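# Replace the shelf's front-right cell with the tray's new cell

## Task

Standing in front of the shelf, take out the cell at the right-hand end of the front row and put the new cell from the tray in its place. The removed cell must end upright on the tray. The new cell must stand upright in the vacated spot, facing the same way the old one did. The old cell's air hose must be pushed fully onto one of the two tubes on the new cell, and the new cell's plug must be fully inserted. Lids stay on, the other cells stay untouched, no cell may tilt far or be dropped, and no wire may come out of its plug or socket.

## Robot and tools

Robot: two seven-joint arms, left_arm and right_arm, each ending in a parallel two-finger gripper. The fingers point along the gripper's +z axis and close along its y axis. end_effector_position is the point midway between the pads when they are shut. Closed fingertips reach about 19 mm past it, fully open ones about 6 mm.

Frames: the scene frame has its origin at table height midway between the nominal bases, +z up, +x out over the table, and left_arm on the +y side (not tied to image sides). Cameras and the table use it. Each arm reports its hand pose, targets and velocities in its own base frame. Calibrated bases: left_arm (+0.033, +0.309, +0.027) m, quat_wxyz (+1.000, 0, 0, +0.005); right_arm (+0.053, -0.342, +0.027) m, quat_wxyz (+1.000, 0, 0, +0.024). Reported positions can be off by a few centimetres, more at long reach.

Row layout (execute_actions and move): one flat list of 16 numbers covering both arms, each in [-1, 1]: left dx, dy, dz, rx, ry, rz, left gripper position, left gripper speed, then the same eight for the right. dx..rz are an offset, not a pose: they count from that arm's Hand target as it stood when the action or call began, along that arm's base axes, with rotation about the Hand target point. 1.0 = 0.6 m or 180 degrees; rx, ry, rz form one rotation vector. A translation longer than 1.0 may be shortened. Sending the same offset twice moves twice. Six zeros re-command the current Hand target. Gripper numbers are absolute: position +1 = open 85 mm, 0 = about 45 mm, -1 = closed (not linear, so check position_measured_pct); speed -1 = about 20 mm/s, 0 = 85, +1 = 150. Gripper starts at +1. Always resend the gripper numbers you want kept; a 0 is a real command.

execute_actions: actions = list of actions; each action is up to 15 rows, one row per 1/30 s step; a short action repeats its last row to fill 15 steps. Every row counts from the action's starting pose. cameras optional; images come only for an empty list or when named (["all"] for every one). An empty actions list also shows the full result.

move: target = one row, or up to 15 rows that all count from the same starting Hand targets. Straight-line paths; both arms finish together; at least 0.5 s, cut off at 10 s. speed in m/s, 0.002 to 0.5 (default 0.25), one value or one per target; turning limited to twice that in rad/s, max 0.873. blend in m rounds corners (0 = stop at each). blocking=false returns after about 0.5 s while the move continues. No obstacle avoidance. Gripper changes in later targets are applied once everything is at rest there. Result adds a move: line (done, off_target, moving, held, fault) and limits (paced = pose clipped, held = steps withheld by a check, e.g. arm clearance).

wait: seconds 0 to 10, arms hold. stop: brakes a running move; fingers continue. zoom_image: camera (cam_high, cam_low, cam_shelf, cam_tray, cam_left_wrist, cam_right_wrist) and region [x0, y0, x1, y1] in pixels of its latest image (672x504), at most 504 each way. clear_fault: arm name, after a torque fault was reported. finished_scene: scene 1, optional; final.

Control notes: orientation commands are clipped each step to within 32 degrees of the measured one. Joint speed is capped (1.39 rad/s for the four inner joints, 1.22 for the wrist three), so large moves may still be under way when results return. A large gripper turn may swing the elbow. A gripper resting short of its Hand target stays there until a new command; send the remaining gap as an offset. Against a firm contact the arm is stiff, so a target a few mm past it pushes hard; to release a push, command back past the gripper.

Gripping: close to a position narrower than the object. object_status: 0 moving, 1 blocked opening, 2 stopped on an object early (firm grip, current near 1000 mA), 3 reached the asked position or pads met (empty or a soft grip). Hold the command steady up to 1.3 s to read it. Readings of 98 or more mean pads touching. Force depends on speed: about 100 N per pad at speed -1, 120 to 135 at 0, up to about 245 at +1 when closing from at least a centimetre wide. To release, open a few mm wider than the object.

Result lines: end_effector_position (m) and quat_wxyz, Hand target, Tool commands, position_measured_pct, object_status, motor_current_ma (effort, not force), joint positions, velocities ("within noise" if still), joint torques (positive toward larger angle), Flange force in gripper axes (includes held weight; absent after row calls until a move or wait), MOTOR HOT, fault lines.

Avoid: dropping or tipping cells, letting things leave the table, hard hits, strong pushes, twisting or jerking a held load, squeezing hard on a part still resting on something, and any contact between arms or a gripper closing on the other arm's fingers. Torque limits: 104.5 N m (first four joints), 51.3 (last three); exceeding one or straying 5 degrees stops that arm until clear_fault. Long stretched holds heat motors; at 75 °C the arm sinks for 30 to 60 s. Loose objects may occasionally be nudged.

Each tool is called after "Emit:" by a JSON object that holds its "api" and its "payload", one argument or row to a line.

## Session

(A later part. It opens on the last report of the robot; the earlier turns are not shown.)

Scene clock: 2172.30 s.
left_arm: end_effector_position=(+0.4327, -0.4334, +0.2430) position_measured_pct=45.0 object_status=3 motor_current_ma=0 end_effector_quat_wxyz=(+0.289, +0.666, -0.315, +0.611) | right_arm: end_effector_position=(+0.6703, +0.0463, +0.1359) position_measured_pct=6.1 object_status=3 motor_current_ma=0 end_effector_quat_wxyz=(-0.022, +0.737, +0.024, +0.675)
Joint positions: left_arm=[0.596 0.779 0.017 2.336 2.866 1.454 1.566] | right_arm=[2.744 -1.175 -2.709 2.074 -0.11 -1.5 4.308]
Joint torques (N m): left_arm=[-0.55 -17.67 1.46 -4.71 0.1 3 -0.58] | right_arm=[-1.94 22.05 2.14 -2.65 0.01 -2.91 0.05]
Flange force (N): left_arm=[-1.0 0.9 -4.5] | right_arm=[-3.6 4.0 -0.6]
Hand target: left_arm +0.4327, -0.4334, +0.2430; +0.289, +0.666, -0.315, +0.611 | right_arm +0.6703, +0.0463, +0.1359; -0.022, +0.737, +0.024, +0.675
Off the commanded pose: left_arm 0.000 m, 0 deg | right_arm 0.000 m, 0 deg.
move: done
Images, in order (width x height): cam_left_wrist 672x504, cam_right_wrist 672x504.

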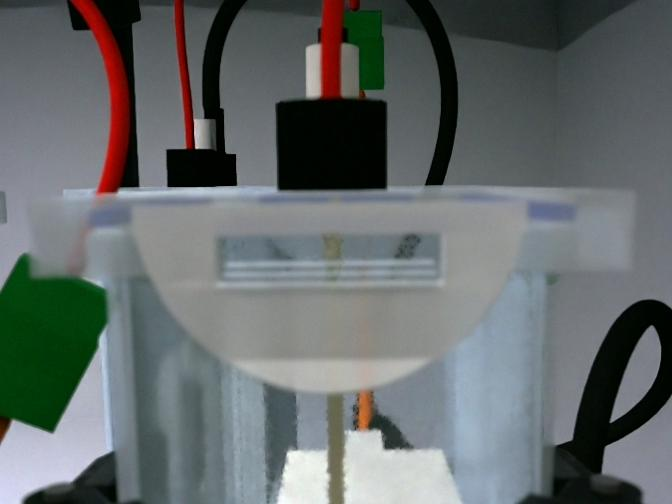

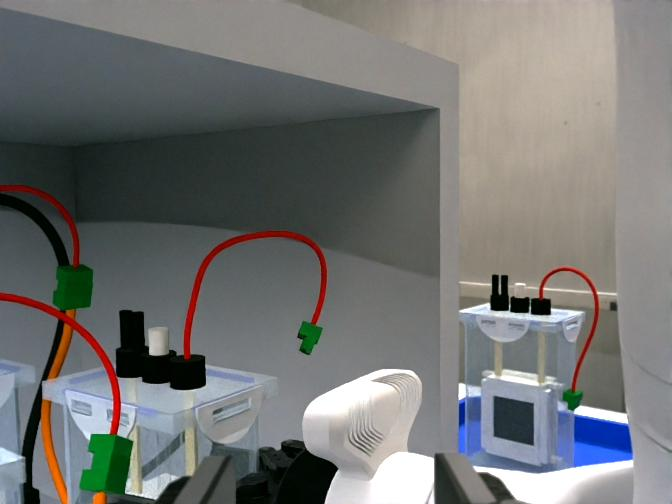

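Emit:
{"api": "move", "payload": {
  "target": [0,0,0,0,0,0,0.1,-0.8,0,0,0,0,0,0,0.64,-1]
}}

Emit:
{"api": "wait", "payload": {
  "seconds": 1
}}

Scene clock: 2181.97 s.
left_arm: end_effector_position=(+0.4327, -0.4334, +0.2430) position_measured_pct=45.0 object_status=3 motor_current_ma=0 end_effector_quat_wxyz=(+0.289, +0.666, -0.315, +0.611) | right_arm: end_effector_position=(+0.6703, +0.0463, +0.1359) position_measured_pct=9.5 object_status=0 motor_current_ma=1000 end_effector_quat_wxyz=(-0.022, +0.737, +0.024, +0.675)
Joint positions: left_arm=[0.596 0.779 0.017 2.336 2.866 1.454 1.566] | right_arm=[2.744 -1.175 -2.709 2.074 -0.11 -1.5 4.308]
Joint torques (N m): left_arm=[-0.59 -17.68 1.47 -4.81 0.11 2.97 -0.56] | right_arm=[-1.94 21.36 1.75 -3.4 0.19 -2.5 -0.04]
Flange force (N): left_arm=[-1.2 1.0 -4.9] | right_arm=[-1.8 4.0 -4.3]
Hand target: left_arm +0.4327, -0.4334, +0.2430; +0.289, +0.666, -0.315, +0.611 | right_arm +0.6703, +0.0463, +0.1359; -0.022, +0.737, +0.024, +0.675
Off the commanded pose: left_arm 0.000 m, 0 deg | right_arm 0.000 m, 0 deg.
move: done

Scene clock: 2182.97 s.
left_arm: end_effector_position=(+0.4327, -0.4334, +0.2430) position_measured_pct=45.0 object_status=3 motor_current_ma=0 end_effector_quat_wxyz=(+0.289, +0.666, -0.315, +0.611) | right_arm: end_effector_position=(+0.6703, +0.0463, +0.1359) position_measured_pct=9.5 object_status=2 motor_current_ma=1000 end_effector_quat_wxyz=(-0.022, +0.737, +0.024, +0.675)
Joint positions: left_arm=[0.596 0.779 0.017 2.336 2.866 1.454 1.566] | right_arm=[2.744 -1.175 -2.709 2.074 -0.11 -1.5 4.308]
Joint torques (N m): left_arm=[-0.65 -17.74 1.53 -4.63 0.17 2.99 -0.59] | right_arm=[-1.97 21.27 1.69 -3.39 0.23 -2.52 -0.04]
Flange force (N): left_arm=[-1.3 0.8 -4.3] | right_arm=[-1.5 4.0 -4.2]
Hand target: left_arm +0.4327, -0.4334, +0.2430; +0.289, +0.666, -0.315, +0.611 | right_arm +0.6703, +0.0463, +0.1359; -0.022, +0.737, +0.024, +0.675
Tool commands: left_gripper/position=+0.1 left_gripper/speed=-0.8 right_gripper/position=+0.64 right_gripper/speed=-1.0
Off the commanded pose: left_arm 0.000 m, 0 deg | right_arm 0.000 m, 0 deg.
wait: 1.00 s; at rest by 0.17 s

Emit:
{"api": "move", "payload": {
  "target": [
    [0,0,0,0,0,0,0.1,-0.8,0,0,0,0,0,0,0.86,-1],
    [0,0,0,0,0,0,0.1,-0.8,0,0,0,0,0,0,0.79,-1]
  ]
}}

Emit:
{"api": "wait", "payload": {
  "seconds": 1
}}

Scene clock: 2193.90 s.
left_arm: end_effector_position=(+0.4327, -0.4334, +0.2430) position_measured_pct=45.0 object_status=3 motor_current_ma=0 end_effector_quat_wxyz=(+0.289, +0.666, -0.315, +0.611) | right_arm: end_effector_position=(+0.6703, +0.0463, +0.1359) position_measured_pct=9.5 object_status=0 motor_current_ma=900 end_effector_quat_wxyz=(-0.022, +0.737, +0.024, +0.675)
Joint positions: left_arm=[0.596 0.779 0.017 2.336 2.866 1.454 1.566] | right_arm=[2.744 -1.175 -2.709 2.074 -0.11 -1.5 4.308]
Joint torques (N m): left_arm=[-0.64 -17.63 1.61 -4.69 0.1 2.96 -0.59] | right_arm=[-0.78 20.88 2.13 -3.28 -0.16 -2.08 -0.18]
Flange force (N): left_arm=[-1.0 1.0 -4.6] | right_arm=[-0.9 2.3 -5.5]
Hand target: left_arm +0.4327, -0.4334, +0.2430; +0.289, +0.666, -0.315, +0.611 | right_arm +0.6703, +0.0463, +0.1359; -0.022, +0.737, +0.024, +0.675
Off the commanded pose: left_arm 0.000 m, 0 deg | right_arm 0.000 m, 0 deg.
move: done

Scene clock: 2194.90 s.
left_arm: end_effector_position=(+0.4327, -0.4334, +0.2430) position_measured_pct=45.0 object_status=3 motor_current_ma=0 end_effector_quat_wxyz=(+0.289, +0.666, -0.315, +0.611) | right_arm: end_effector_position=(+0.6703, +0.0463, +0.1359) position_measured_pct=9.5 object_status=2 motor_current_ma=1000 end_effector_quat_wxyz=(-0.022, +0.737, +0.024, +0.675)
Joint positions: left_arm=[0.596 0.779 0.017 2.336 2.866 1.454 1.566] | right_arm=[2.744 -1.175 -2.709 2.074 -0.11 -1.5 4.308]
Joint torques (N m): left_arm=[-0.59 -17.68 1.44 -4.78 0.11 2.99 -0.59] | right_arm=[-0.87 21.03 2.18 -3.33 -0.18 -2.14 -0.22]
Flange force (N): left_arm=[-1.1 1.0 -4.7] | right_arm=[-1.2 2.4 -5.4]
Hand target: left_arm +0.4327, -0.4334, +0.2430; +0.289, +0.666, -0.315, +0.611 | right_arm +0.6703, +0.0463, +0.1359; -0.022, +0.737, +0.024, +0.675
Tool commands: left_gripper/position=+0.1 left_gripper/speed=-0.8 right_gripper/position=+0.79 right_gripper/speed=-1.0
Off the commanded pose: left_arm 0.000 m, 0 deg | right_arm 0.000 m, 0 deg.
wait: 1.00 s; at rest by 0.17 s

Emit:
{"api": "move", "payload": {
  "target": [0,0,0,0,0,0,0.1,-0.8,0,0,0.025,0,0,0,0.79,-1],
  "cameras": ["cam_left_wrist","cam_right_wrist","cam_low"],
  "speed": 0.03
}}

Scene clock: 2225.10 s.
left_arm: end_effector_position=(+0.4327, -0.4334, +0.2430) position_measured_pct=45.0 object_status=3 motor_current_ma=0 end_effector_quat_wxyz=(+0.289, +0.666, -0.315, +0.611) | right_arm: end_effector_position=(+0.6703, +0.0463, +0.1509) position_measured_pct=9.5 object_status=2 motor_current_ma=1000 end_effector_quat_wxyz=(-0.022, +0.737, +0.024, +0.675)
Joint positions: left_arm=[0.596 0.779 0.017 2.336 2.866 1.454 1.566] | right_arm=[2.738 -1.135 -2.697 2.088 -0.095 -1.477 4.308]
Joint torques (N m): left_arm=[-0.61 -17.62 1.38 -4.76 0.12 3.02 -0.56] | right_arm=[0.68 33.63 7.62 -6.53 -3.33 -7.65 0.15]
Flange force (N): left_arm=[-0.8 1.1 -4.6] | right_arm=[-23.2 0.1 3.3]
Hand target: left_arm +0.4327, -0.4334, +0.2430; +0.289, +0.666, -0.315, +0.611 | right_arm +0.6703, +0.0463, +0.1509; -0.022, +0.737, +0.024, +0.675
Off the commanded pose: left_arm 0.000 m, 0 deg | right_arm 0.000 m, 0 deg.
move: done
Images, in order (width x height): cam_low 672x504, cam_left_wrist 672x504, cam_right_wrist 672x504.

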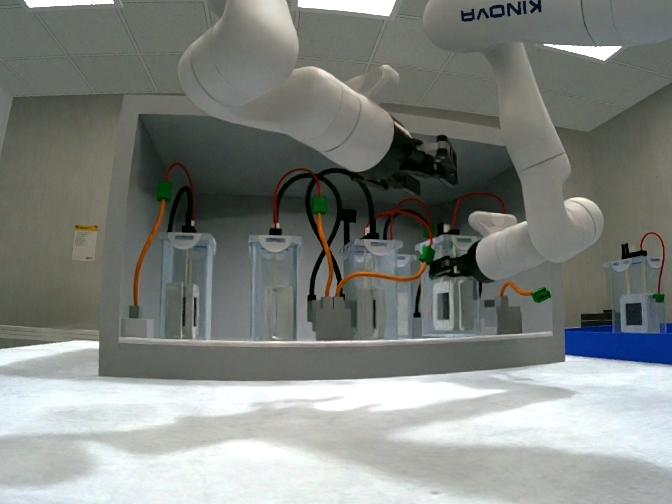

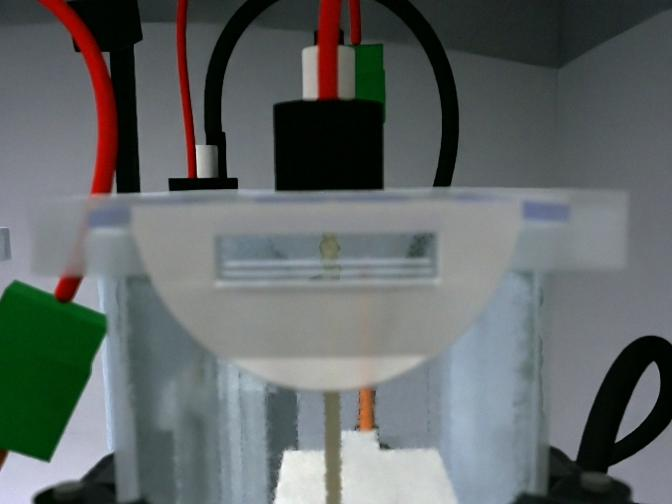

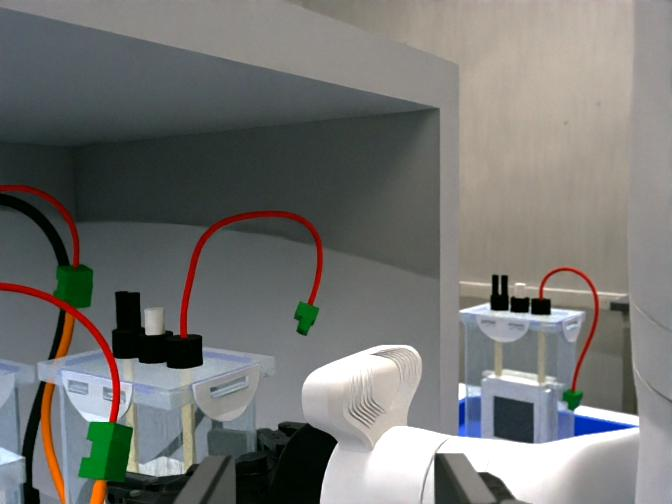

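Emit:
{"api": "move", "payload": {
  "target": [
    [0,0,0,0,0,0,0.1,-0.8,-0.0508,-0.0143,0.0083,0,0,0,0.79,-1],
    [0,0,0,0,0,0,0.1,-0.8,-0.3345,-0.0073,0.05,0,0,0,0.79,-1],
    [0,0,0,0,0,0,0.1,-0.8,-0.4357,-0.0292,0.2,0,0,0,0.79,-1]
  ],
  "cameras": ["cam_left_wrist","cam_right_wrist","cam_low","cam_tray"],
  "speed": 0.08,
  "blend": 0.01
}}

Scene clock: 2274.27 s.
left_arm: end_effector_position=(+0.4327, -0.4334, +0.2430) position_measured_pct=45.0 object_status=3 motor_current_ma=0 end_effector_quat_wxyz=(+0.289, +0.666, -0.315, +0.611) | right_arm: end_effector_position=(+0.5039, +0.0439, +0.1805) position_measured_pct=9.5 object_status=2 motor_current_ma=1000 end_effector_quat_wxyz=(-0.009, +0.705, +0.012, +0.710)
Joint positions: left_arm=[0.596 0.779 0.017 2.336 2.866 1.454 1.566] | right_arm=[2.567 -1.359 -2.667 2.583 -0.457 -2.099 3.973]
Joint torques (N m): left_arm=[-0.55 -17.66 1.43 -4.71 0.07 3.01 -0.57] | right_arm=[0.57 25.55 7.96 3.11 -5.1 -6.09 0.13]
Flange force (N): left_arm=[-0.9 1.0 -4.5] | right_arm=[-22.8 2.6 -1.3]
Hand target: left_arm +0.4327, -0.4334, +0.2430; +0.289, +0.666, -0.315, +0.611 | right_arm +0.5039, +0.0439, +0.1805; -0.009, +0.704, +0.012, +0.710 (not the last commanded pose)
Off the commanded pose: left_arm 0.000 m, 0 deg | right_arm 0.132 m, 6 deg.
led back after a hold (right arm): the arm was led back toward your command in small steps, so it may still be short of it.
move: held (right_arm; a check stopped the path); path passed 2 of 3 targets; limits=held
pose unreachable (right arm): on one or more control steps of this call, first in action 0 (counted from 0), this arm could not follow its commanded pose, so it was not sent that pose on those steps. It may still have moved: this result reports where it is.
cause: moving toward the commanded pose would bring a part of the arm too close to another arm (a part of this arm just beyond joint 3 (upper arm roll) and a part of the left arm just beyond its joint 7 (wrist roll), at the place that arm is still heading or pushing toward).
Images, in order (width x height): cam_low 672x504, cam_tray 672x504, cam_left_wrist 672x504, cam_right_wrist 672x504.

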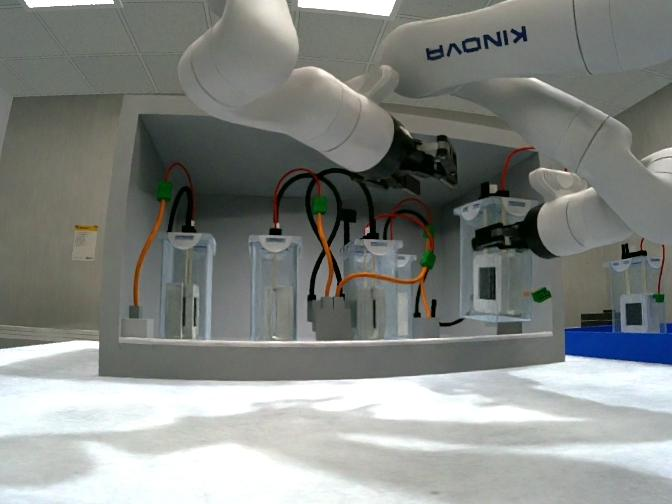

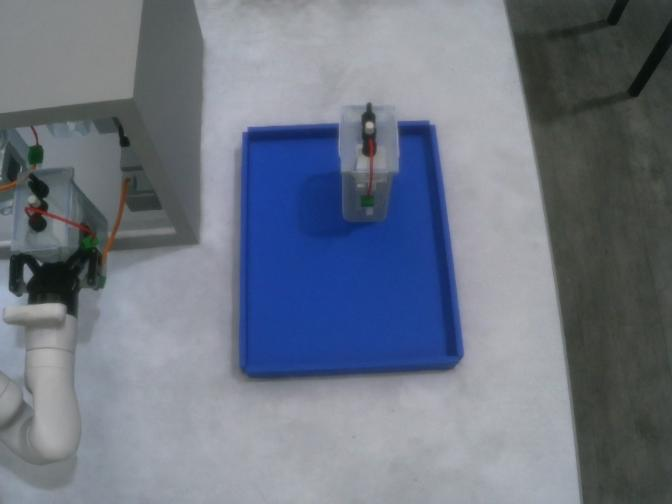

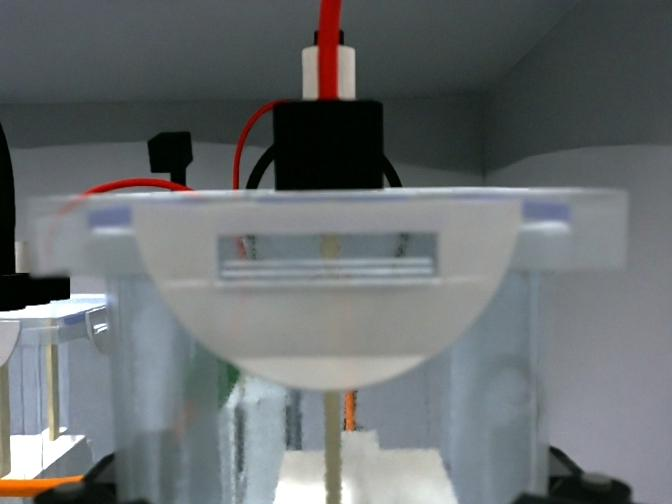

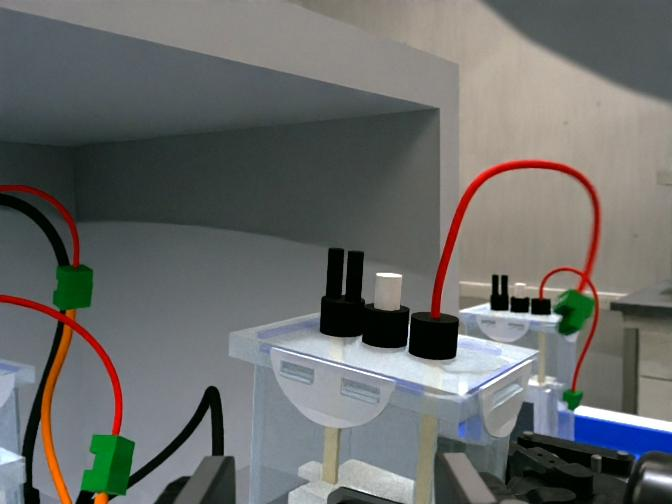

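Emit:
{"api": "move", "payload": {
  "target": [0,0.472,0.095,0,0,0,0.1,-0.8,0,0,0,0,0,0,0.79,-1],
  "speed": 0.2
}}

Emit:
{"api": "move", "payload": {
  "target": [0,0,0,0,0,0,0.1,-0.8,0,0,0.03,0,0,-0.25,0.79,-1],
  "cameras": ["cam_left_wrist","cam_high","cam_low","cam_tray"],
  "speed": 0.2
}}

Scene clock: 2304.63 s.
left_arm: end_effector_position=(+0.4327, -0.1502, +0.3000) position_measured_pct=45.0 object_status=3 motor_current_ma=0 end_effector_quat_wxyz=(+0.289, +0.666, -0.315, +0.611) | right_arm: end_effector_position=(+0.5039, +0.0439, +0.1805) position_measured_pct=9.5 object_status=2 motor_current_ma=1000 end_effector_quat_wxyz=(-0.009, +0.705, +0.012, +0.710)
Joint positions: left_arm=[-0.147 0.589 -0.413 2.484 1.776 1.683 1.72] | right_arm=[2.567 -1.359 -2.667 2.583 -0.457 -2.099 3.973]
Joint torques (N m): left_arm=[-0.59 -13.69 0.94 -3.1 0.57 2.98 -0.59] | right_arm=[0.63 25.57 7.99 3.17 -5.07 -6.14 0.09]
Flange force (N): left_arm=[0.1 3.4 -0.3] | right_arm=[-23.0 2.0 -0.9]
Hand target: left_arm +0.4327, -0.1502, +0.3000; +0.289, +0.666, -0.315, +0.611 | right_arm +0.5039, +0.0439, +0.1805; -0.009, +0.705, +0.012, +0.710
Off the commanded pose: left_arm 0.000 m, 0 deg | right_arm 0.000 m, 0 deg.
move: done

Scene clock: 2307.03 s.
left_arm: end_effector_position=(+0.4327, -0.1502, +0.3000) position_measured_pct=45.0 object_status=3 motor_current_ma=0 end_effector_quat_wxyz=(+0.289, +0.666, -0.315, +0.611) | right_arm: end_effector_position=(+0.5040, +0.0439, +0.1985) position_measured_pct=9.5 object_status=2 motor_current_ma=1000 end_effector_quat_wxyz=(+0.263, +0.656, -0.258, +0.659)
Joint positions: left_arm=[-0.147 0.589 -0.413 2.484 1.776 1.683 1.72] | right_arm=[2.292 -1.016 -3.006 2.058 -1.54 -1.461 4.784]
Joint torques (N m): left_arm=[-0.56 -13.65 0.88 -3.06 0.57 2.99 -0.54] | right_arm=[0.75 25.62 9.04 -0.17 0.5 -8.38 0.14]
Flange force (N): left_arm=[0.1 3.4 -0.3] | right_arm=[-22.0 -3.6 -0.8]
Hand target: left_arm +0.4327, -0.1502, +0.3000; +0.289, +0.666, -0.315, +0.611 | right_arm +0.5039, +0.0439, +0.1985; +0.263, +0.656, -0.258, +0.659
Off the commanded pose: left_arm 0.000 m, 0 deg | right_arm 0.000 m, 0 deg.
move: done
Images, in order (width x height): cam_high 672x504, cam_low 672x504, cam_tray 672x504, cam_left_wrist 672x504.

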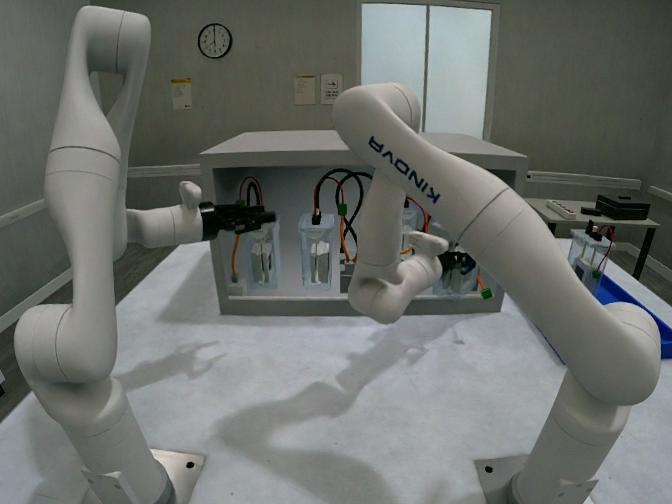

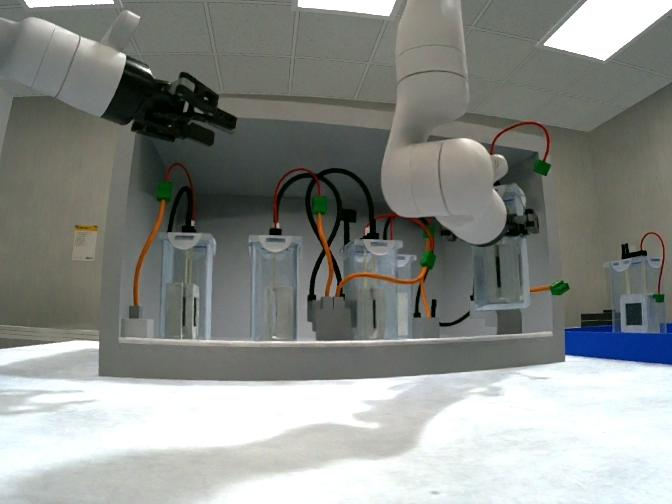

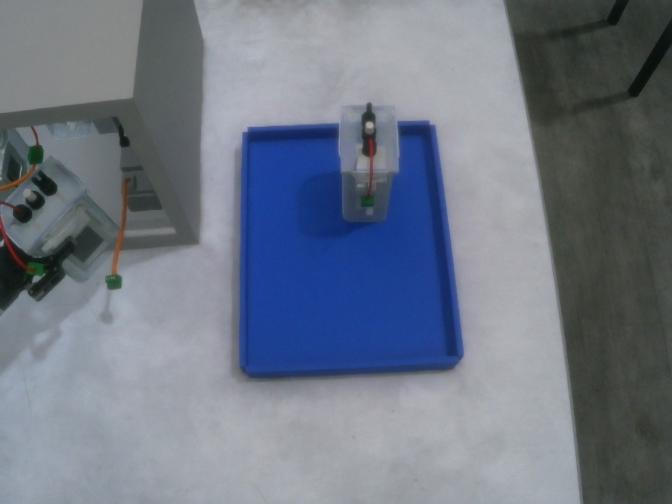

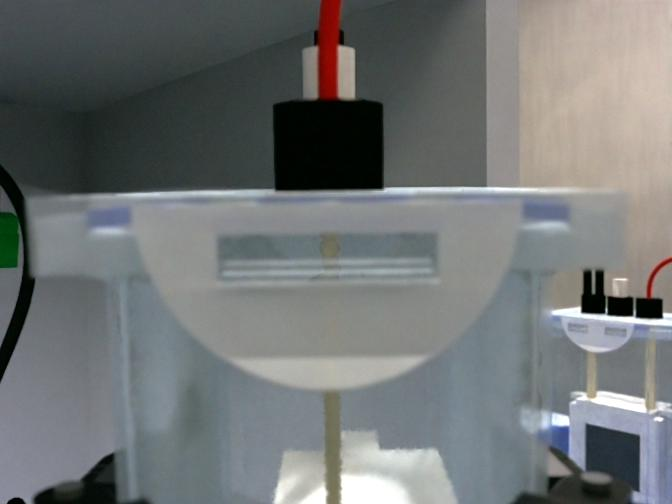

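Emit:
{"api": "move", "payload": {
  "target": [
    [0,0,0,0,0,0,0.1,-0.8,-0.0738,-0.0065,0.174,0,0,0,0.79,-1],
    [0,0,0,0,0,0,0.1,-0.8,-0.1453,-0.454,0.174,0,0,0.111,0.79,-1],
    [0,0,0,0,0,0,0.1,-0.8,-0.116,-0.539,0.174,0,0,0.2257,0.79,-1]
  ],
  "cameras": ["cam_high","cam_tray"],
  "speed": 0.1,
  "blend": 0.03
}}

Scene clock: 2330.33 s.
left_arm: end_effector_position=(+0.4327, -0.1502, +0.3000) position_measured_pct=45.0 object_status=3 motor_current_ma=0 end_effector_quat_wxyz=(+0.289, +0.666, -0.315, +0.611) | right_arm: end_effector_position=(+0.4343, -0.2795, +0.3029) position_measured_pct=9.5 object_status=2 motor_current_ma=1000 end_effector_quat_wxyz=(+0.018, +0.704, -0.015, +0.709)
Joint positions: left_arm=[-0.147 0.589 -0.413 2.484 1.776 1.683 1.72] | right_arm=[3.77 -0.826 -2.439 2.355 1.012 -1.967 4.389]
Joint torques (N m): left_arm=[-0.64 -13.69 0.9 -3.2 0.54 2.96 -0.56] | right_arm=[0.59 27.07 1 -3.74 -2.59 -7.91 0.09]
Flange force (N): left_arm=[-0.1 3.8 -0.2] | right_arm=[-22.1 2.7 0.3]
Hand target: left_arm +0.4327, -0.1502, +0.3000; +0.289, +0.666, -0.315, +0.611 | right_arm +0.4343, -0.2795, +0.3029; +0.018, +0.704, -0.015, +0.709
Off the commanded pose: left_arm 0.000 m, 0 deg | right_arm 0.000 m, 0 deg.
move: done
Images, in order (width x height): cam_high 672x504, cam_tray 672x504.

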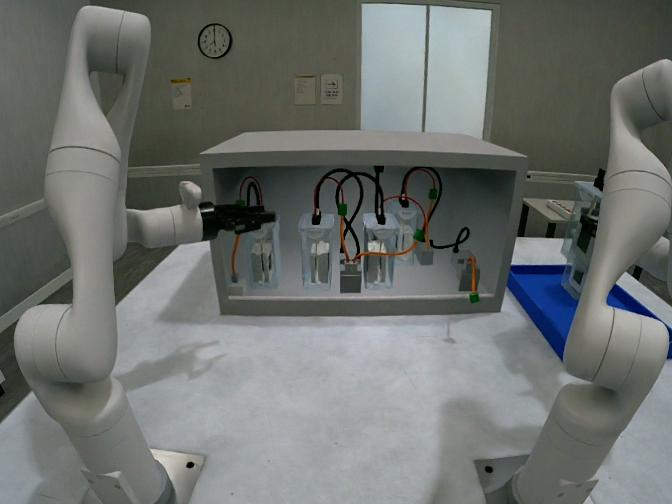

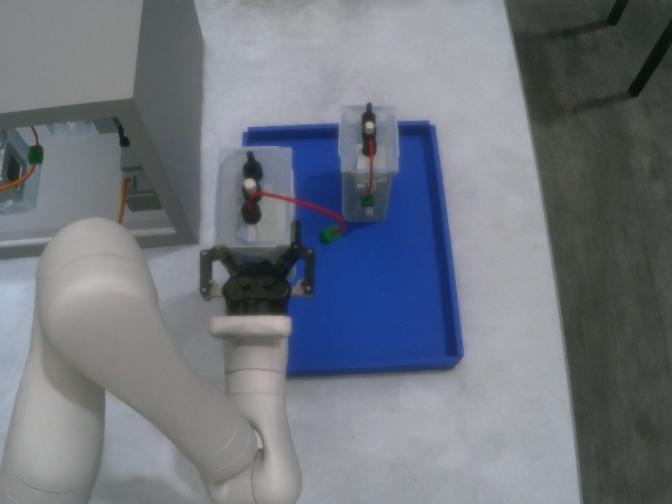

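Emit:
{"api": "move", "payload": {
  "target": [0,0,0,0,0,0,0.1,-0.8,0.0618,0.0004,-0.08,0,0,-0.333,0.79,-1],
  "cameras": ["cam_high","cam_tray","cam_left_wrist","cam_low"],
  "speed": 0.2
}}

Scene clock: 2392.57 s.
left_arm: end_effector_position=(+0.4327, -0.1502, +0.3000) position_measured_pct=45.0 object_status=3 motor_current_ma=0 end_effector_quat_wxyz=(+0.289, +0.666, -0.315, +0.611) | right_arm: end_effector_position=(+0.4714, -0.2793, +0.2549) position_measured_pct=9.5 object_status=2 motor_current_ma=1000 end_effector_quat_wxyz=(+0.370, +0.603, -0.365, +0.606)
Joint positions: left_arm=[-0.147 0.589 -0.413 2.484 1.776 1.683 1.72] | right_arm=[2.929 -0.871 -2.846 2.246 -1.11 -1.356 4.658]
Joint torques (N m): left_arm=[-0.6 -13.69 0.85 -3.16 0.6 2.94 -0.52] | right_arm=[0.61 25.12 9 -3.46 -0.57 -8.31 0.1]
Flange force (N): left_arm=[-0.3 3.8 -0.4] | right_arm=[-22.7 -2.4 0.6]
Hand target: left_arm +0.4327, -0.1502, +0.3000; +0.289, +0.666, -0.315, +0.611 | right_arm +0.4714, -0.2792, +0.2549; +0.370, +0.603, -0.365, +0.606
Off the commanded pose: left_arm 0.000 m, 0 deg | right_arm 0.000 m, 0 deg.
move: done
Images, in order (width x height): cam_high 672x504, cam_low 672x504, cam_tray 672x504, cam_left_wrist 672x504.

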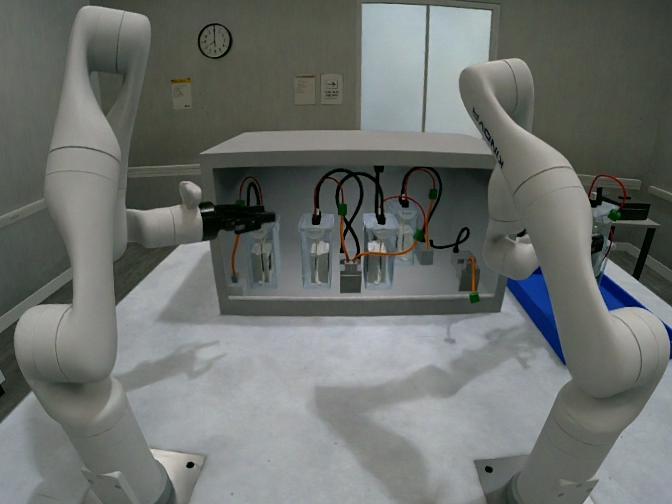

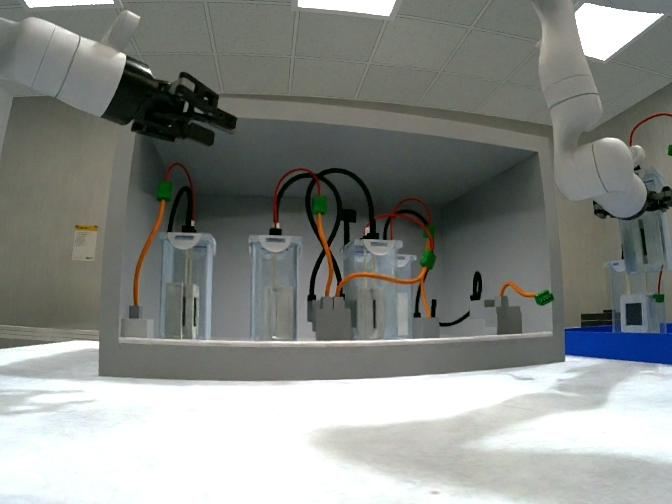

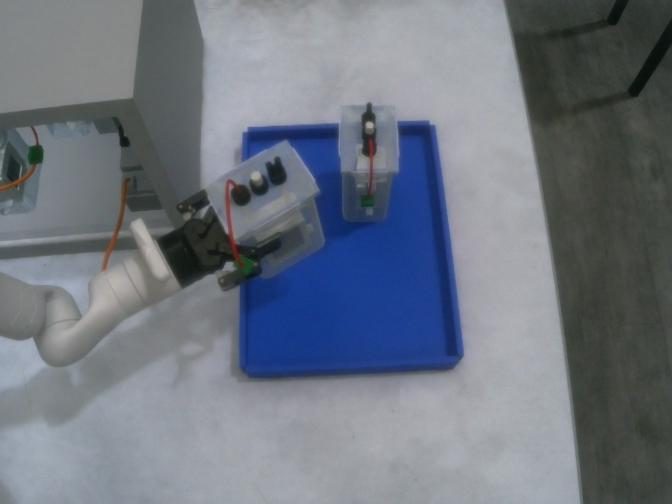

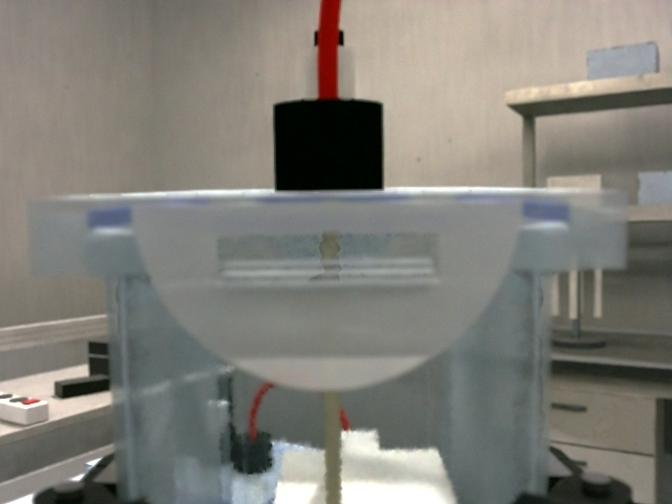

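Emit:
{"api": "move", "payload": {
  "target": [0,0,0,0,0,0,0.1,-0.8,0.0328,-0.0133,-0.13,0,0,0,0.79,-1],
  "cameras": ["cam_tray","cam_left_wrist","cam_low"],
  "speed": 0.06
}}

Emit:
{"api": "zoom_image", "payload": {
  "camera": "cam_tray",
  "region": [200, 100, 460, 380]
}}

Emit:
{"api": "zoom_image", "payload": {
  "camera": "cam_low",
  "region": [560, 180, 672, 380]
}}

Scene clock: 2411.37 s.
left_arm: end_effector_position=(+0.4327, -0.1502, +0.3000) position_measured_pct=45.0 object_status=3 motor_current_ma=0 end_effector_quat_wxyz=(+0.289, +0.666, -0.315, +0.611) | right_arm: end_effector_position=(+0.4911, -0.2872, +0.1769) position_measured_pct=9.5 object_status=2 motor_current_ma=1000 end_effector_quat_wxyz=(+0.370, +0.603, -0.365, +0.606)
Joint positions: left_arm=[-0.147 0.589 -0.413 2.484 1.776 1.683 1.72] | right_arm=[2.97 -1.098 -2.877 2.133 -1.118 -1.397 4.549]
Joint torques (N m): left_arm=[-0.69 -13.69 0.99 -3.19 0.55 3 -0.58] | right_arm=[0.67 27.73 10.5 -1.4 -1.47 -8.25 0.13]
Flange force (N): left_arm=[0.1 3.8 -0.1] | right_arm=[-23.7 -2.0 0.5]
Hand target: left_arm +0.4327, -0.1502, +0.3000; +0.289, +0.666, -0.315, +0.611 | right_arm +0.4911, -0.2872, +0.1769; +0.370, +0.603, -0.365, +0.606
Off the commanded pose: left_arm 0.000 m, 0 deg | right_arm 0.000 m, 0 deg.
move: done
Images, in order (width x height): cam_low 672x504, cam_tray 672x504, cam_left_wrist 672x504.

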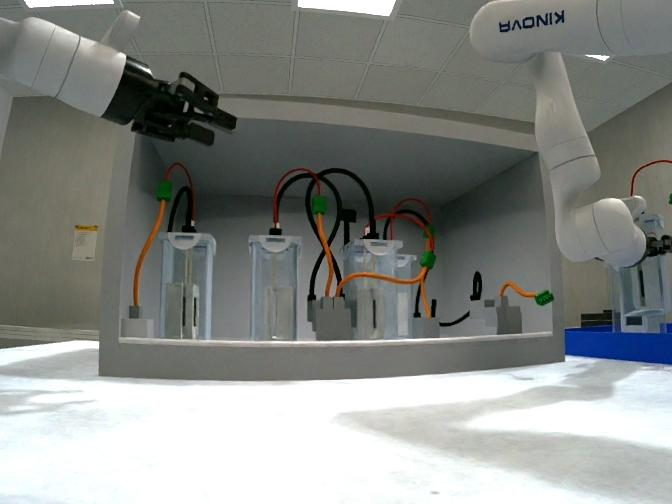

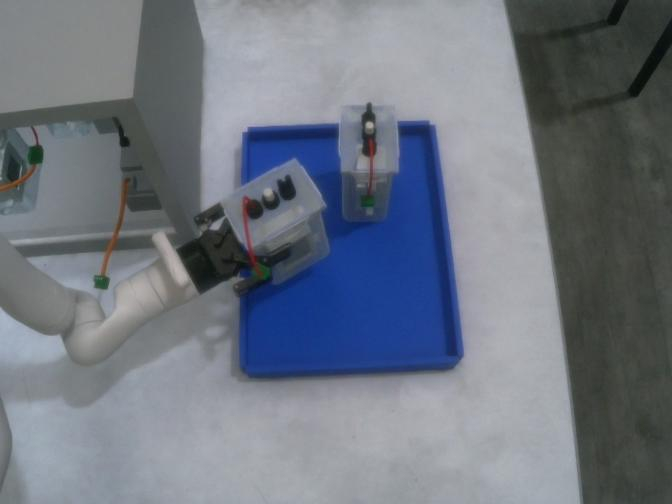

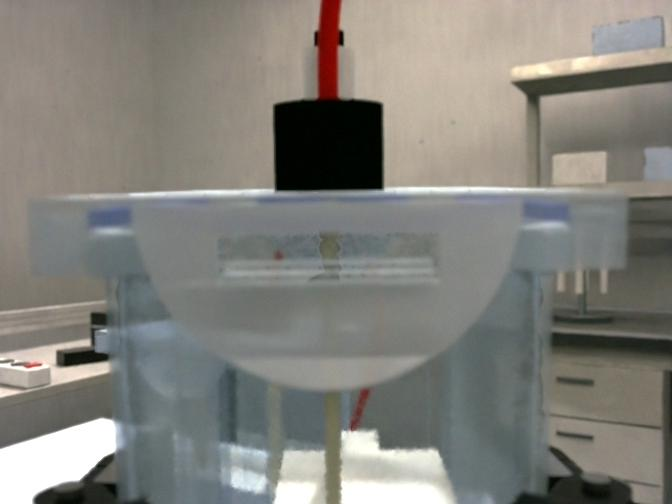

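Scaled by 1.800 from the camera's 672x504 image, which has a finer 960x720 frame.

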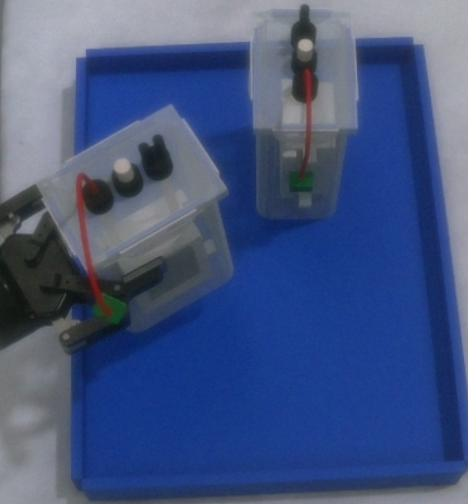

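Scaled by 2.520 from the camera's 672x504 image, which has a finer 960x720 frame.

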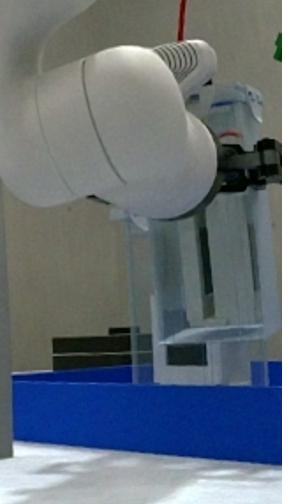

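Emit:
{"api": "move", "payload": {
  "target": [
    [0,0,0,0,0,0,0.1,-0.8,-0.0345,-0.0217,0,0,0,0,0.79,-1],
    [0,0,0,0,0,0,0.1,-0.8,-0.0345,-0.0217,-0.04,0,0,0,0.79,-1]
  ],
  "cameras": ["cam_tray","cam_low"],
  "speed": 0.03
}}

Emit:
{"api": "zoom_image", "payload": {
  "camera": "cam_low",
  "region": [560, 180, 672, 380]
}}

Emit:
{"api": "zoom_image", "payload": {
  "camera": "cam_tray",
  "region": [200, 100, 460, 380]
}}

Scene clock: 2433.90 s.
left_arm: end_effector_position=(+0.4327, -0.1502, +0.3000) position_measured_pct=45.0 object_status=3 motor_current_ma=0 end_effector_quat_wxyz=(+0.289, +0.666, -0.315, +0.611) | right_arm: end_effector_position=(+0.4704, -0.3002, +0.1529) position_measured_pct=9.5 object_status=2 motor_current_ma=1000 end_effector_quat_wxyz=(+0.370, +0.603, -0.365, +0.606)
Joint positions: left_arm=[-0.147 0.589 -0.413 2.484 1.776 1.683 1.72] | right_arm=[3.002 -1.175 -2.875 2.167 -1.086 -1.442 4.44]
Joint torques (N m): left_arm=[-0.53 -13.69 0.9 -3.03 0.6 3.01 -0.55] | right_arm=[0.64 27.12 10.71 0.08 -2.37 -8.02 0.15]
Flange force (N): left_arm=[0.0 3.3 -0.5] | right_arm=[-23.4 -1.3 0.4]
Hand target: left_arm +0.4327, -0.1502, +0.3000; +0.289, +0.666, -0.315, +0.611 | right_arm +0.4704, -0.3002, +0.1529; +0.370, +0.603, -0.365, +0.606
Off the commanded pose: left_arm 0.000 m, 0 deg | right_arm 0.000 m, 0 deg.
move: done
Images, in order (width x height): cam_low 672x504, cam_tray 672x504.

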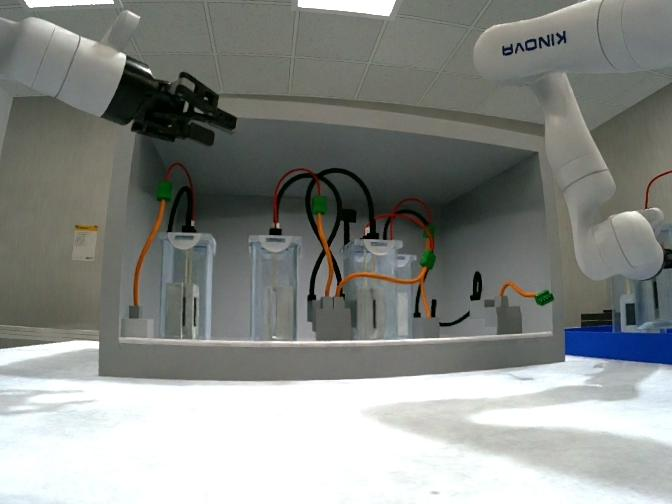

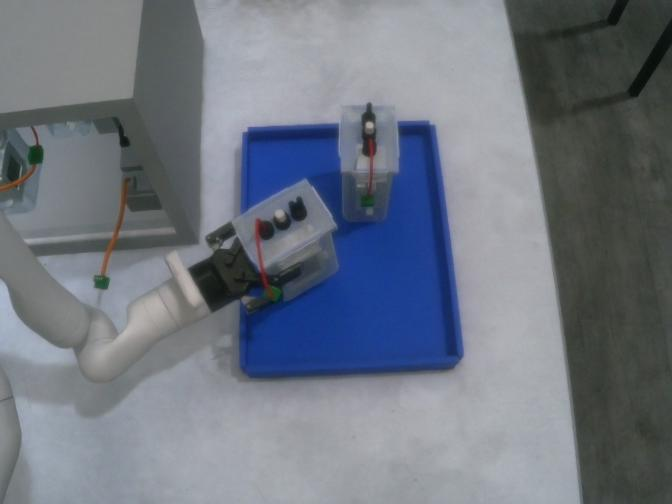

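Scaled by 2.520 from the camera's 672x504 image, which has a finer 960x720 frame.

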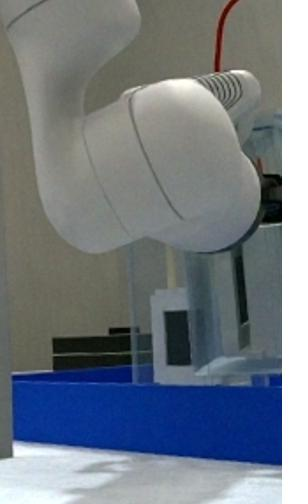

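Scaled by 1.800 from the camera's 672x504 image, which has a finer 960x720 frame.

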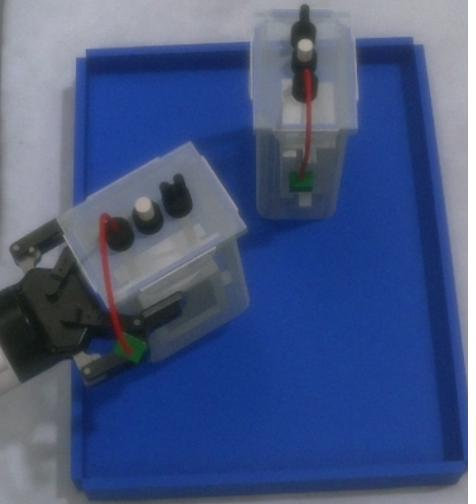

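Emit:
{"api": "move", "payload": {
  "target": [0,0,0,0,0,0,0.1,-0.8,0,0,-0.01,0,0,0,0.79,-1],
  "speed": 0.015
}}

Emit:
{"api": "move", "payload": {
  "target": [0,0,0,0,0,0,0.1,-0.8,0,0,-0.005,0,0,0,0.79,-1],
  "speed": 0.015
}}

Emit:
{"api": "move", "payload": {
  "target": [0,0,0,0,0,0,0.1,-0.8,0,0,-0.005,0,0,0,0.79,-1],
  "speed": 0.015,
  "cameras": ["cam_low"]
}}

Emit:
{"api": "zoom_image", "payload": {
  "camera": "cam_low",
  "region": [560, 180, 672, 380]
}}

Scene clock: 2446.77 s.
left_arm: end_effector_position=(+0.4327, -0.1502, +0.3000) position_measured_pct=45.0 object_status=3 motor_current_ma=0 end_effector_quat_wxyz=(+0.289, +0.666, -0.315, +0.611) | right_arm: end_effector_position=(+0.4704, -0.3002, +0.1469) position_measured_pct=9.5 object_status=2 motor_current_ma=1000 end_effector_quat_wxyz=(+0.370, +0.603, -0.365, +0.606)
Joint positions: left_arm=[-0.147 0.589 -0.413 2.484 1.776 1.683 1.72] | right_arm=[3.003 -1.192 -2.878 2.16 -1.089 -1.446 4.432]
Joint torques (N m): left_arm=[-0.61 -13.7 0.81 -3.2 0.63 2.9 -0.58] | right_arm=[0.6 27.19 10.75 0.32 -2.41 -8 0.14]
Flange force (N): left_arm=[-0.3 3.8 -0.5] | right_arm=[-23.5 -1.4 0.5]
Hand target: left_arm +0.4327, -0.1502, +0.3000; +0.289, +0.666, -0.315, +0.611 | right_arm +0.4704, -0.3002, +0.1469; +0.370, +0.603, -0.365, +0.606
Off the commanded pose: left_arm 0.000 m, 0 deg | right_arm 0.000 m, 0 deg.
move: done

Scene clock: 2447.47 s.
left_arm: end_effector_position=(+0.4327, -0.1502, +0.3000) position_measured_pct=45.0 object_status=3 motor_current_ma=0 end_effector_quat_wxyz=(+0.289, +0.666, -0.315, +0.611) | right_arm: end_effector_position=(+0.4704, -0.3002, +0.1439) position_measured_pct=9.5 object_status=2 motor_current_ma=1000 end_effector_quat_wxyz=(+0.370, +0.603, -0.365, +0.606)
Joint positions: left_arm=[-0.147 0.589 -0.413 2.484 1.776 1.683 1.72] | right_arm=[3.004 -1.2 -2.879 2.156 -1.091 -1.448 4.428]
Joint torques (N m): left_arm=[-0.6 -13.72 0.91 -3.2 0.56 3 -0.58] | right_arm=[0.66 27.22 10.76 0.33 -2.46 -8.03 0.12]
Flange force (N): left_arm=[-0.1 3.8 -0.2] | right_arm=[-23.3 -1.4 0.4]
Hand target: left_arm +0.4327, -0.1502, +0.3000; +0.289, +0.666, -0.315, +0.611 | right_arm +0.4704, -0.3002, +0.1439; +0.370, +0.603, -0.365, +0.606
Off the commanded pose: left_arm 0.000 m, 0 deg | right_arm 0.000 m, 0 deg.
move: done

Scene clock: 2448.17 s.
left_arm: end_effector_position=(+0.4327, -0.1502, +0.3000) position_measured_pct=45.0 object_status=3 motor_current_ma=0 end_effector_quat_wxyz=(+0.289, +0.666, -0.315, +0.611) | right_arm: end_effector_position=(+0.4704, -0.3003, +0.1409) position_measured_pct=9.5 object_status=2 motor_current_ma=1000 end_effector_quat_wxyz=(+0.370, +0.603, -0.365, +0.606)
Joint positions: left_arm=[-0.147 0.589 -0.413 2.484 1.776 1.683 1.72] | right_arm=[3.005 -1.208 -2.881 2.152 -1.092 -1.45 4.425]
Joint torques (N m): left_arm=[-0.52 -13.79 0.84 -3.15 0.58 2.95 -0.56] | right_arm=[0.54 27.24 10.81 0.43 -2.47 -8 0.1]
Flange force (N): left_arm=[-0.6 3.6 -0.5] | right_arm=[-23.3 -1.4 0.5]
Hand target: left_arm +0.4327, -0.1502, +0.3000; +0.289, +0.666, -0.315, +0.611 | right_arm +0.4704, -0.3003, +0.1409; +0.370, +0.603, -0.365, +0.606
Off the commanded pose: left_arm 0.000 m, 0 deg | right_arm 0.000 m, 0 deg.
move: done
Images, in order (width x height): cam_low 672x504.

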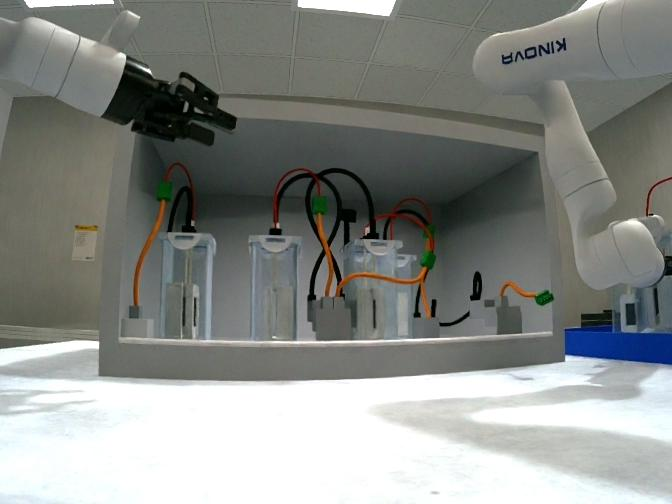

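Scaled by 2.520 from the camera's 672x504 image, which has a finer 960x720 frame.

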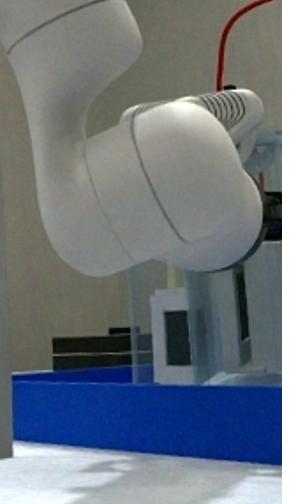

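Emit:
{"api": "move", "payload": {
  "target": [0,0,0,0,0,0,0.1,-0.8,0,0,-0.015,0,0,0,0.79,-1],
  "speed": 0.015
}}

Emit:
{"api": "move", "payload": {
  "target": [0,0,0,0,0,0,0.1,-0.8,0,0,-0.005,0,0,0,0.79,-1],
  "speed": 0.015
}}

Emit:
{"api": "move", "payload": {
  "target": [0,0,0,0,0,0,0.1,-0.8,0,0,-0.005,0,0,0,0.79,-1],
  "speed": 0.015
}}

Emit:
{"api": "move", "payload": {
  "target": [0,0,0,0,0,0,0.1,-0.8,0,0,-0.004,0,0,0,0.79,-1],
  "speed": 0.015,
  "cameras": ["cam_low"]
}}

Emit:
{"api": "zoom_image", "payload": {
  "camera": "cam_low",
  "region": [560, 180, 672, 380]
}}

Scene clock: 2463.73 s.
left_arm: end_effector_position=(+0.4327, -0.1502, +0.3000) position_measured_pct=45.0 object_status=3 motor_current_ma=0 end_effector_quat_wxyz=(+0.289, +0.666, -0.315, +0.611) | right_arm: end_effector_position=(+0.4704, -0.3002, +0.1319) position_measured_pct=9.5 object_status=2 motor_current_ma=1000 end_effector_quat_wxyz=(+0.370, +0.603, -0.365, +0.606)
Joint positions: left_arm=[-0.147 0.589 -0.413 2.484 1.776 1.683 1.72] | right_arm=[3.007 -1.233 -2.885 2.14 -1.097 -1.457 4.414]
Joint torques (N m): left_arm=[-0.65 -13.7 0.81 -3.18 0.53 2.97 -0.58] | right_arm=[0.63 27.32 10.86 0.67 -2.59 -7.94 0.11]
Flange force (N): left_arm=[-0.1 3.8 0.1] | right_arm=[-23.3 -1.3 0.4]
Hand target: left_arm +0.4327, -0.1502, +0.3000; +0.289, +0.666, -0.315, +0.611 | right_arm +0.4704, -0.3002, +0.1319; +0.370, +0.603, -0.365, +0.606
Off the commanded pose: left_arm 0.000 m, 0 deg | right_arm 0.000 m, 0 deg.
move: done

Scene clock: 2464.43 s.
left_arm: end_effector_position=(+0.4327, -0.1502, +0.3000) position_measured_pct=45.0 object_status=3 motor_current_ma=0 end_effector_quat_wxyz=(+0.289, +0.666, -0.315, +0.611) | right_arm: end_effector_position=(+0.4704, -0.3002, +0.1289) position_measured_pct=9.5 object_status=2 motor_current_ma=1000 end_effector_quat_wxyz=(+0.370, +0.603, -0.365, +0.606)
Joint positions: left_arm=[-0.147 0.589 -0.413 2.484 1.776 1.683 1.72] | right_arm=[3.007 -1.241 -2.887 2.136 -1.099 -1.459 4.411]
Joint torques (N m): left_arm=[-0.6 -13.73 0.86 -3.1 0.62 2.95 -0.57] | right_arm=[0.62 27.36 10.92 0.69 -2.61 -7.99 0.16]
Flange force (N): left_arm=[-0.2 3.4 -0.4] | right_arm=[-23.3 -1.1 0.3]
Hand target: left_arm +0.4327, -0.1502, +0.3000; +0.289, +0.666, -0.315, +0.611 | right_arm +0.4704, -0.3002, +0.1289; +0.370, +0.603, -0.365, +0.606
Off the commanded pose: left_arm 0.000 m, 0 deg | right_arm 0.000 m, 0 deg.
move: done

Scene clock: 2465.13 s.
left_arm: end_effector_position=(+0.4327, -0.1502, +0.3000) position_measured_pct=45.0 object_status=3 motor_current_ma=0 end_effector_quat_wxyz=(+0.289, +0.666, -0.315, +0.611) | right_arm: end_effector_position=(+0.4704, -0.3002, +0.1259) position_measured_pct=9.5 object_status=2 motor_current_ma=1000 end_effector_quat_wxyz=(+0.370, +0.603, -0.365, +0.606)
Joint positions: left_arm=[-0.147 0.589 -0.413 2.484 1.776 1.683 1.72] | right_arm=[3.008 -1.249 -2.888 2.131 -1.1 -1.461 4.408]
Joint torques (N m): left_arm=[-0.67 -13.69 1.02 -3.15 0.55 2.92 -0.51] | right_arm=[0.61 27.39 10.88 0.81 -2.63 -7.95 0.15]
Flange force (N): left_arm=[-0.3 3.8 -0.3] | right_arm=[-23.4 -1.1 0.5]
Hand target: left_arm +0.4327, -0.1502, +0.3000; +0.289, +0.666, -0.315, +0.611 | right_arm +0.4704, -0.3002, +0.1259; +0.370, +0.603, -0.365, +0.606
Off the commanded pose: left_arm 0.000 m, 0 deg | right_arm 0.000 m, 0 deg.
move: done

Scene clock: 2465.83 s.
left_arm: end_effector_position=(+0.4327, -0.1502, +0.3000) position_measured_pct=45.0 object_status=3 motor_current_ma=0 end_effector_quat_wxyz=(+0.289, +0.666, -0.315, +0.611) | right_arm: end_effector_position=(+0.4704, -0.3002, +0.1235) position_measured_pct=9.5 object_status=2 motor_current_ma=1000 end_effector_quat_wxyz=(+0.370, +0.603, -0.365, +0.606)
Joint positions: left_arm=[-0.147 0.589 -0.413 2.484 1.776 1.683 1.72] | right_arm=[3.008 -1.255 -2.89 2.128 -1.101 -1.462 4.405]
Joint torques (N m): left_arm=[-0.51 -13.63 0.89 -3.1 0.59 2.92 -0.6] | right_arm=[0.67 27.43 10.94 0.87 -2.64 -7.96 0.11]
Flange force (N): left_arm=[0.1 3.4 -0.6] | right_arm=[-23.4 -1.3 0.3]
Hand target: left_arm +0.4327, -0.1502, +0.3000; +0.289, +0.666, -0.315, +0.611 | right_arm +0.4704, -0.3002, +0.1235; +0.370, +0.603, -0.365, +0.606
Off the commanded pose: left_arm 0.000 m, 0 deg | right_arm 0.000 m, 0 deg.
move: done
Images, in order (width x height): cam_low 672x504.

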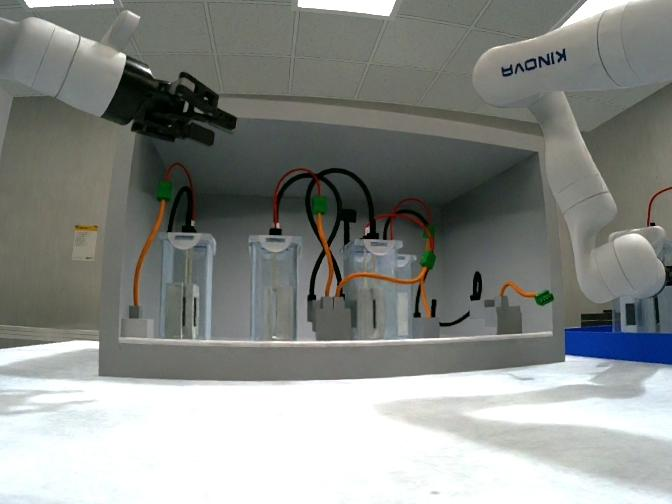

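Scaled by 2.520 from the camera's 672x504 image, which has a finer 960x720 frame.

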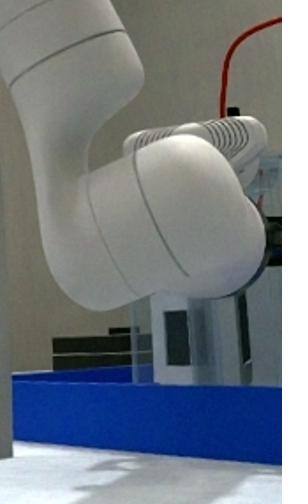

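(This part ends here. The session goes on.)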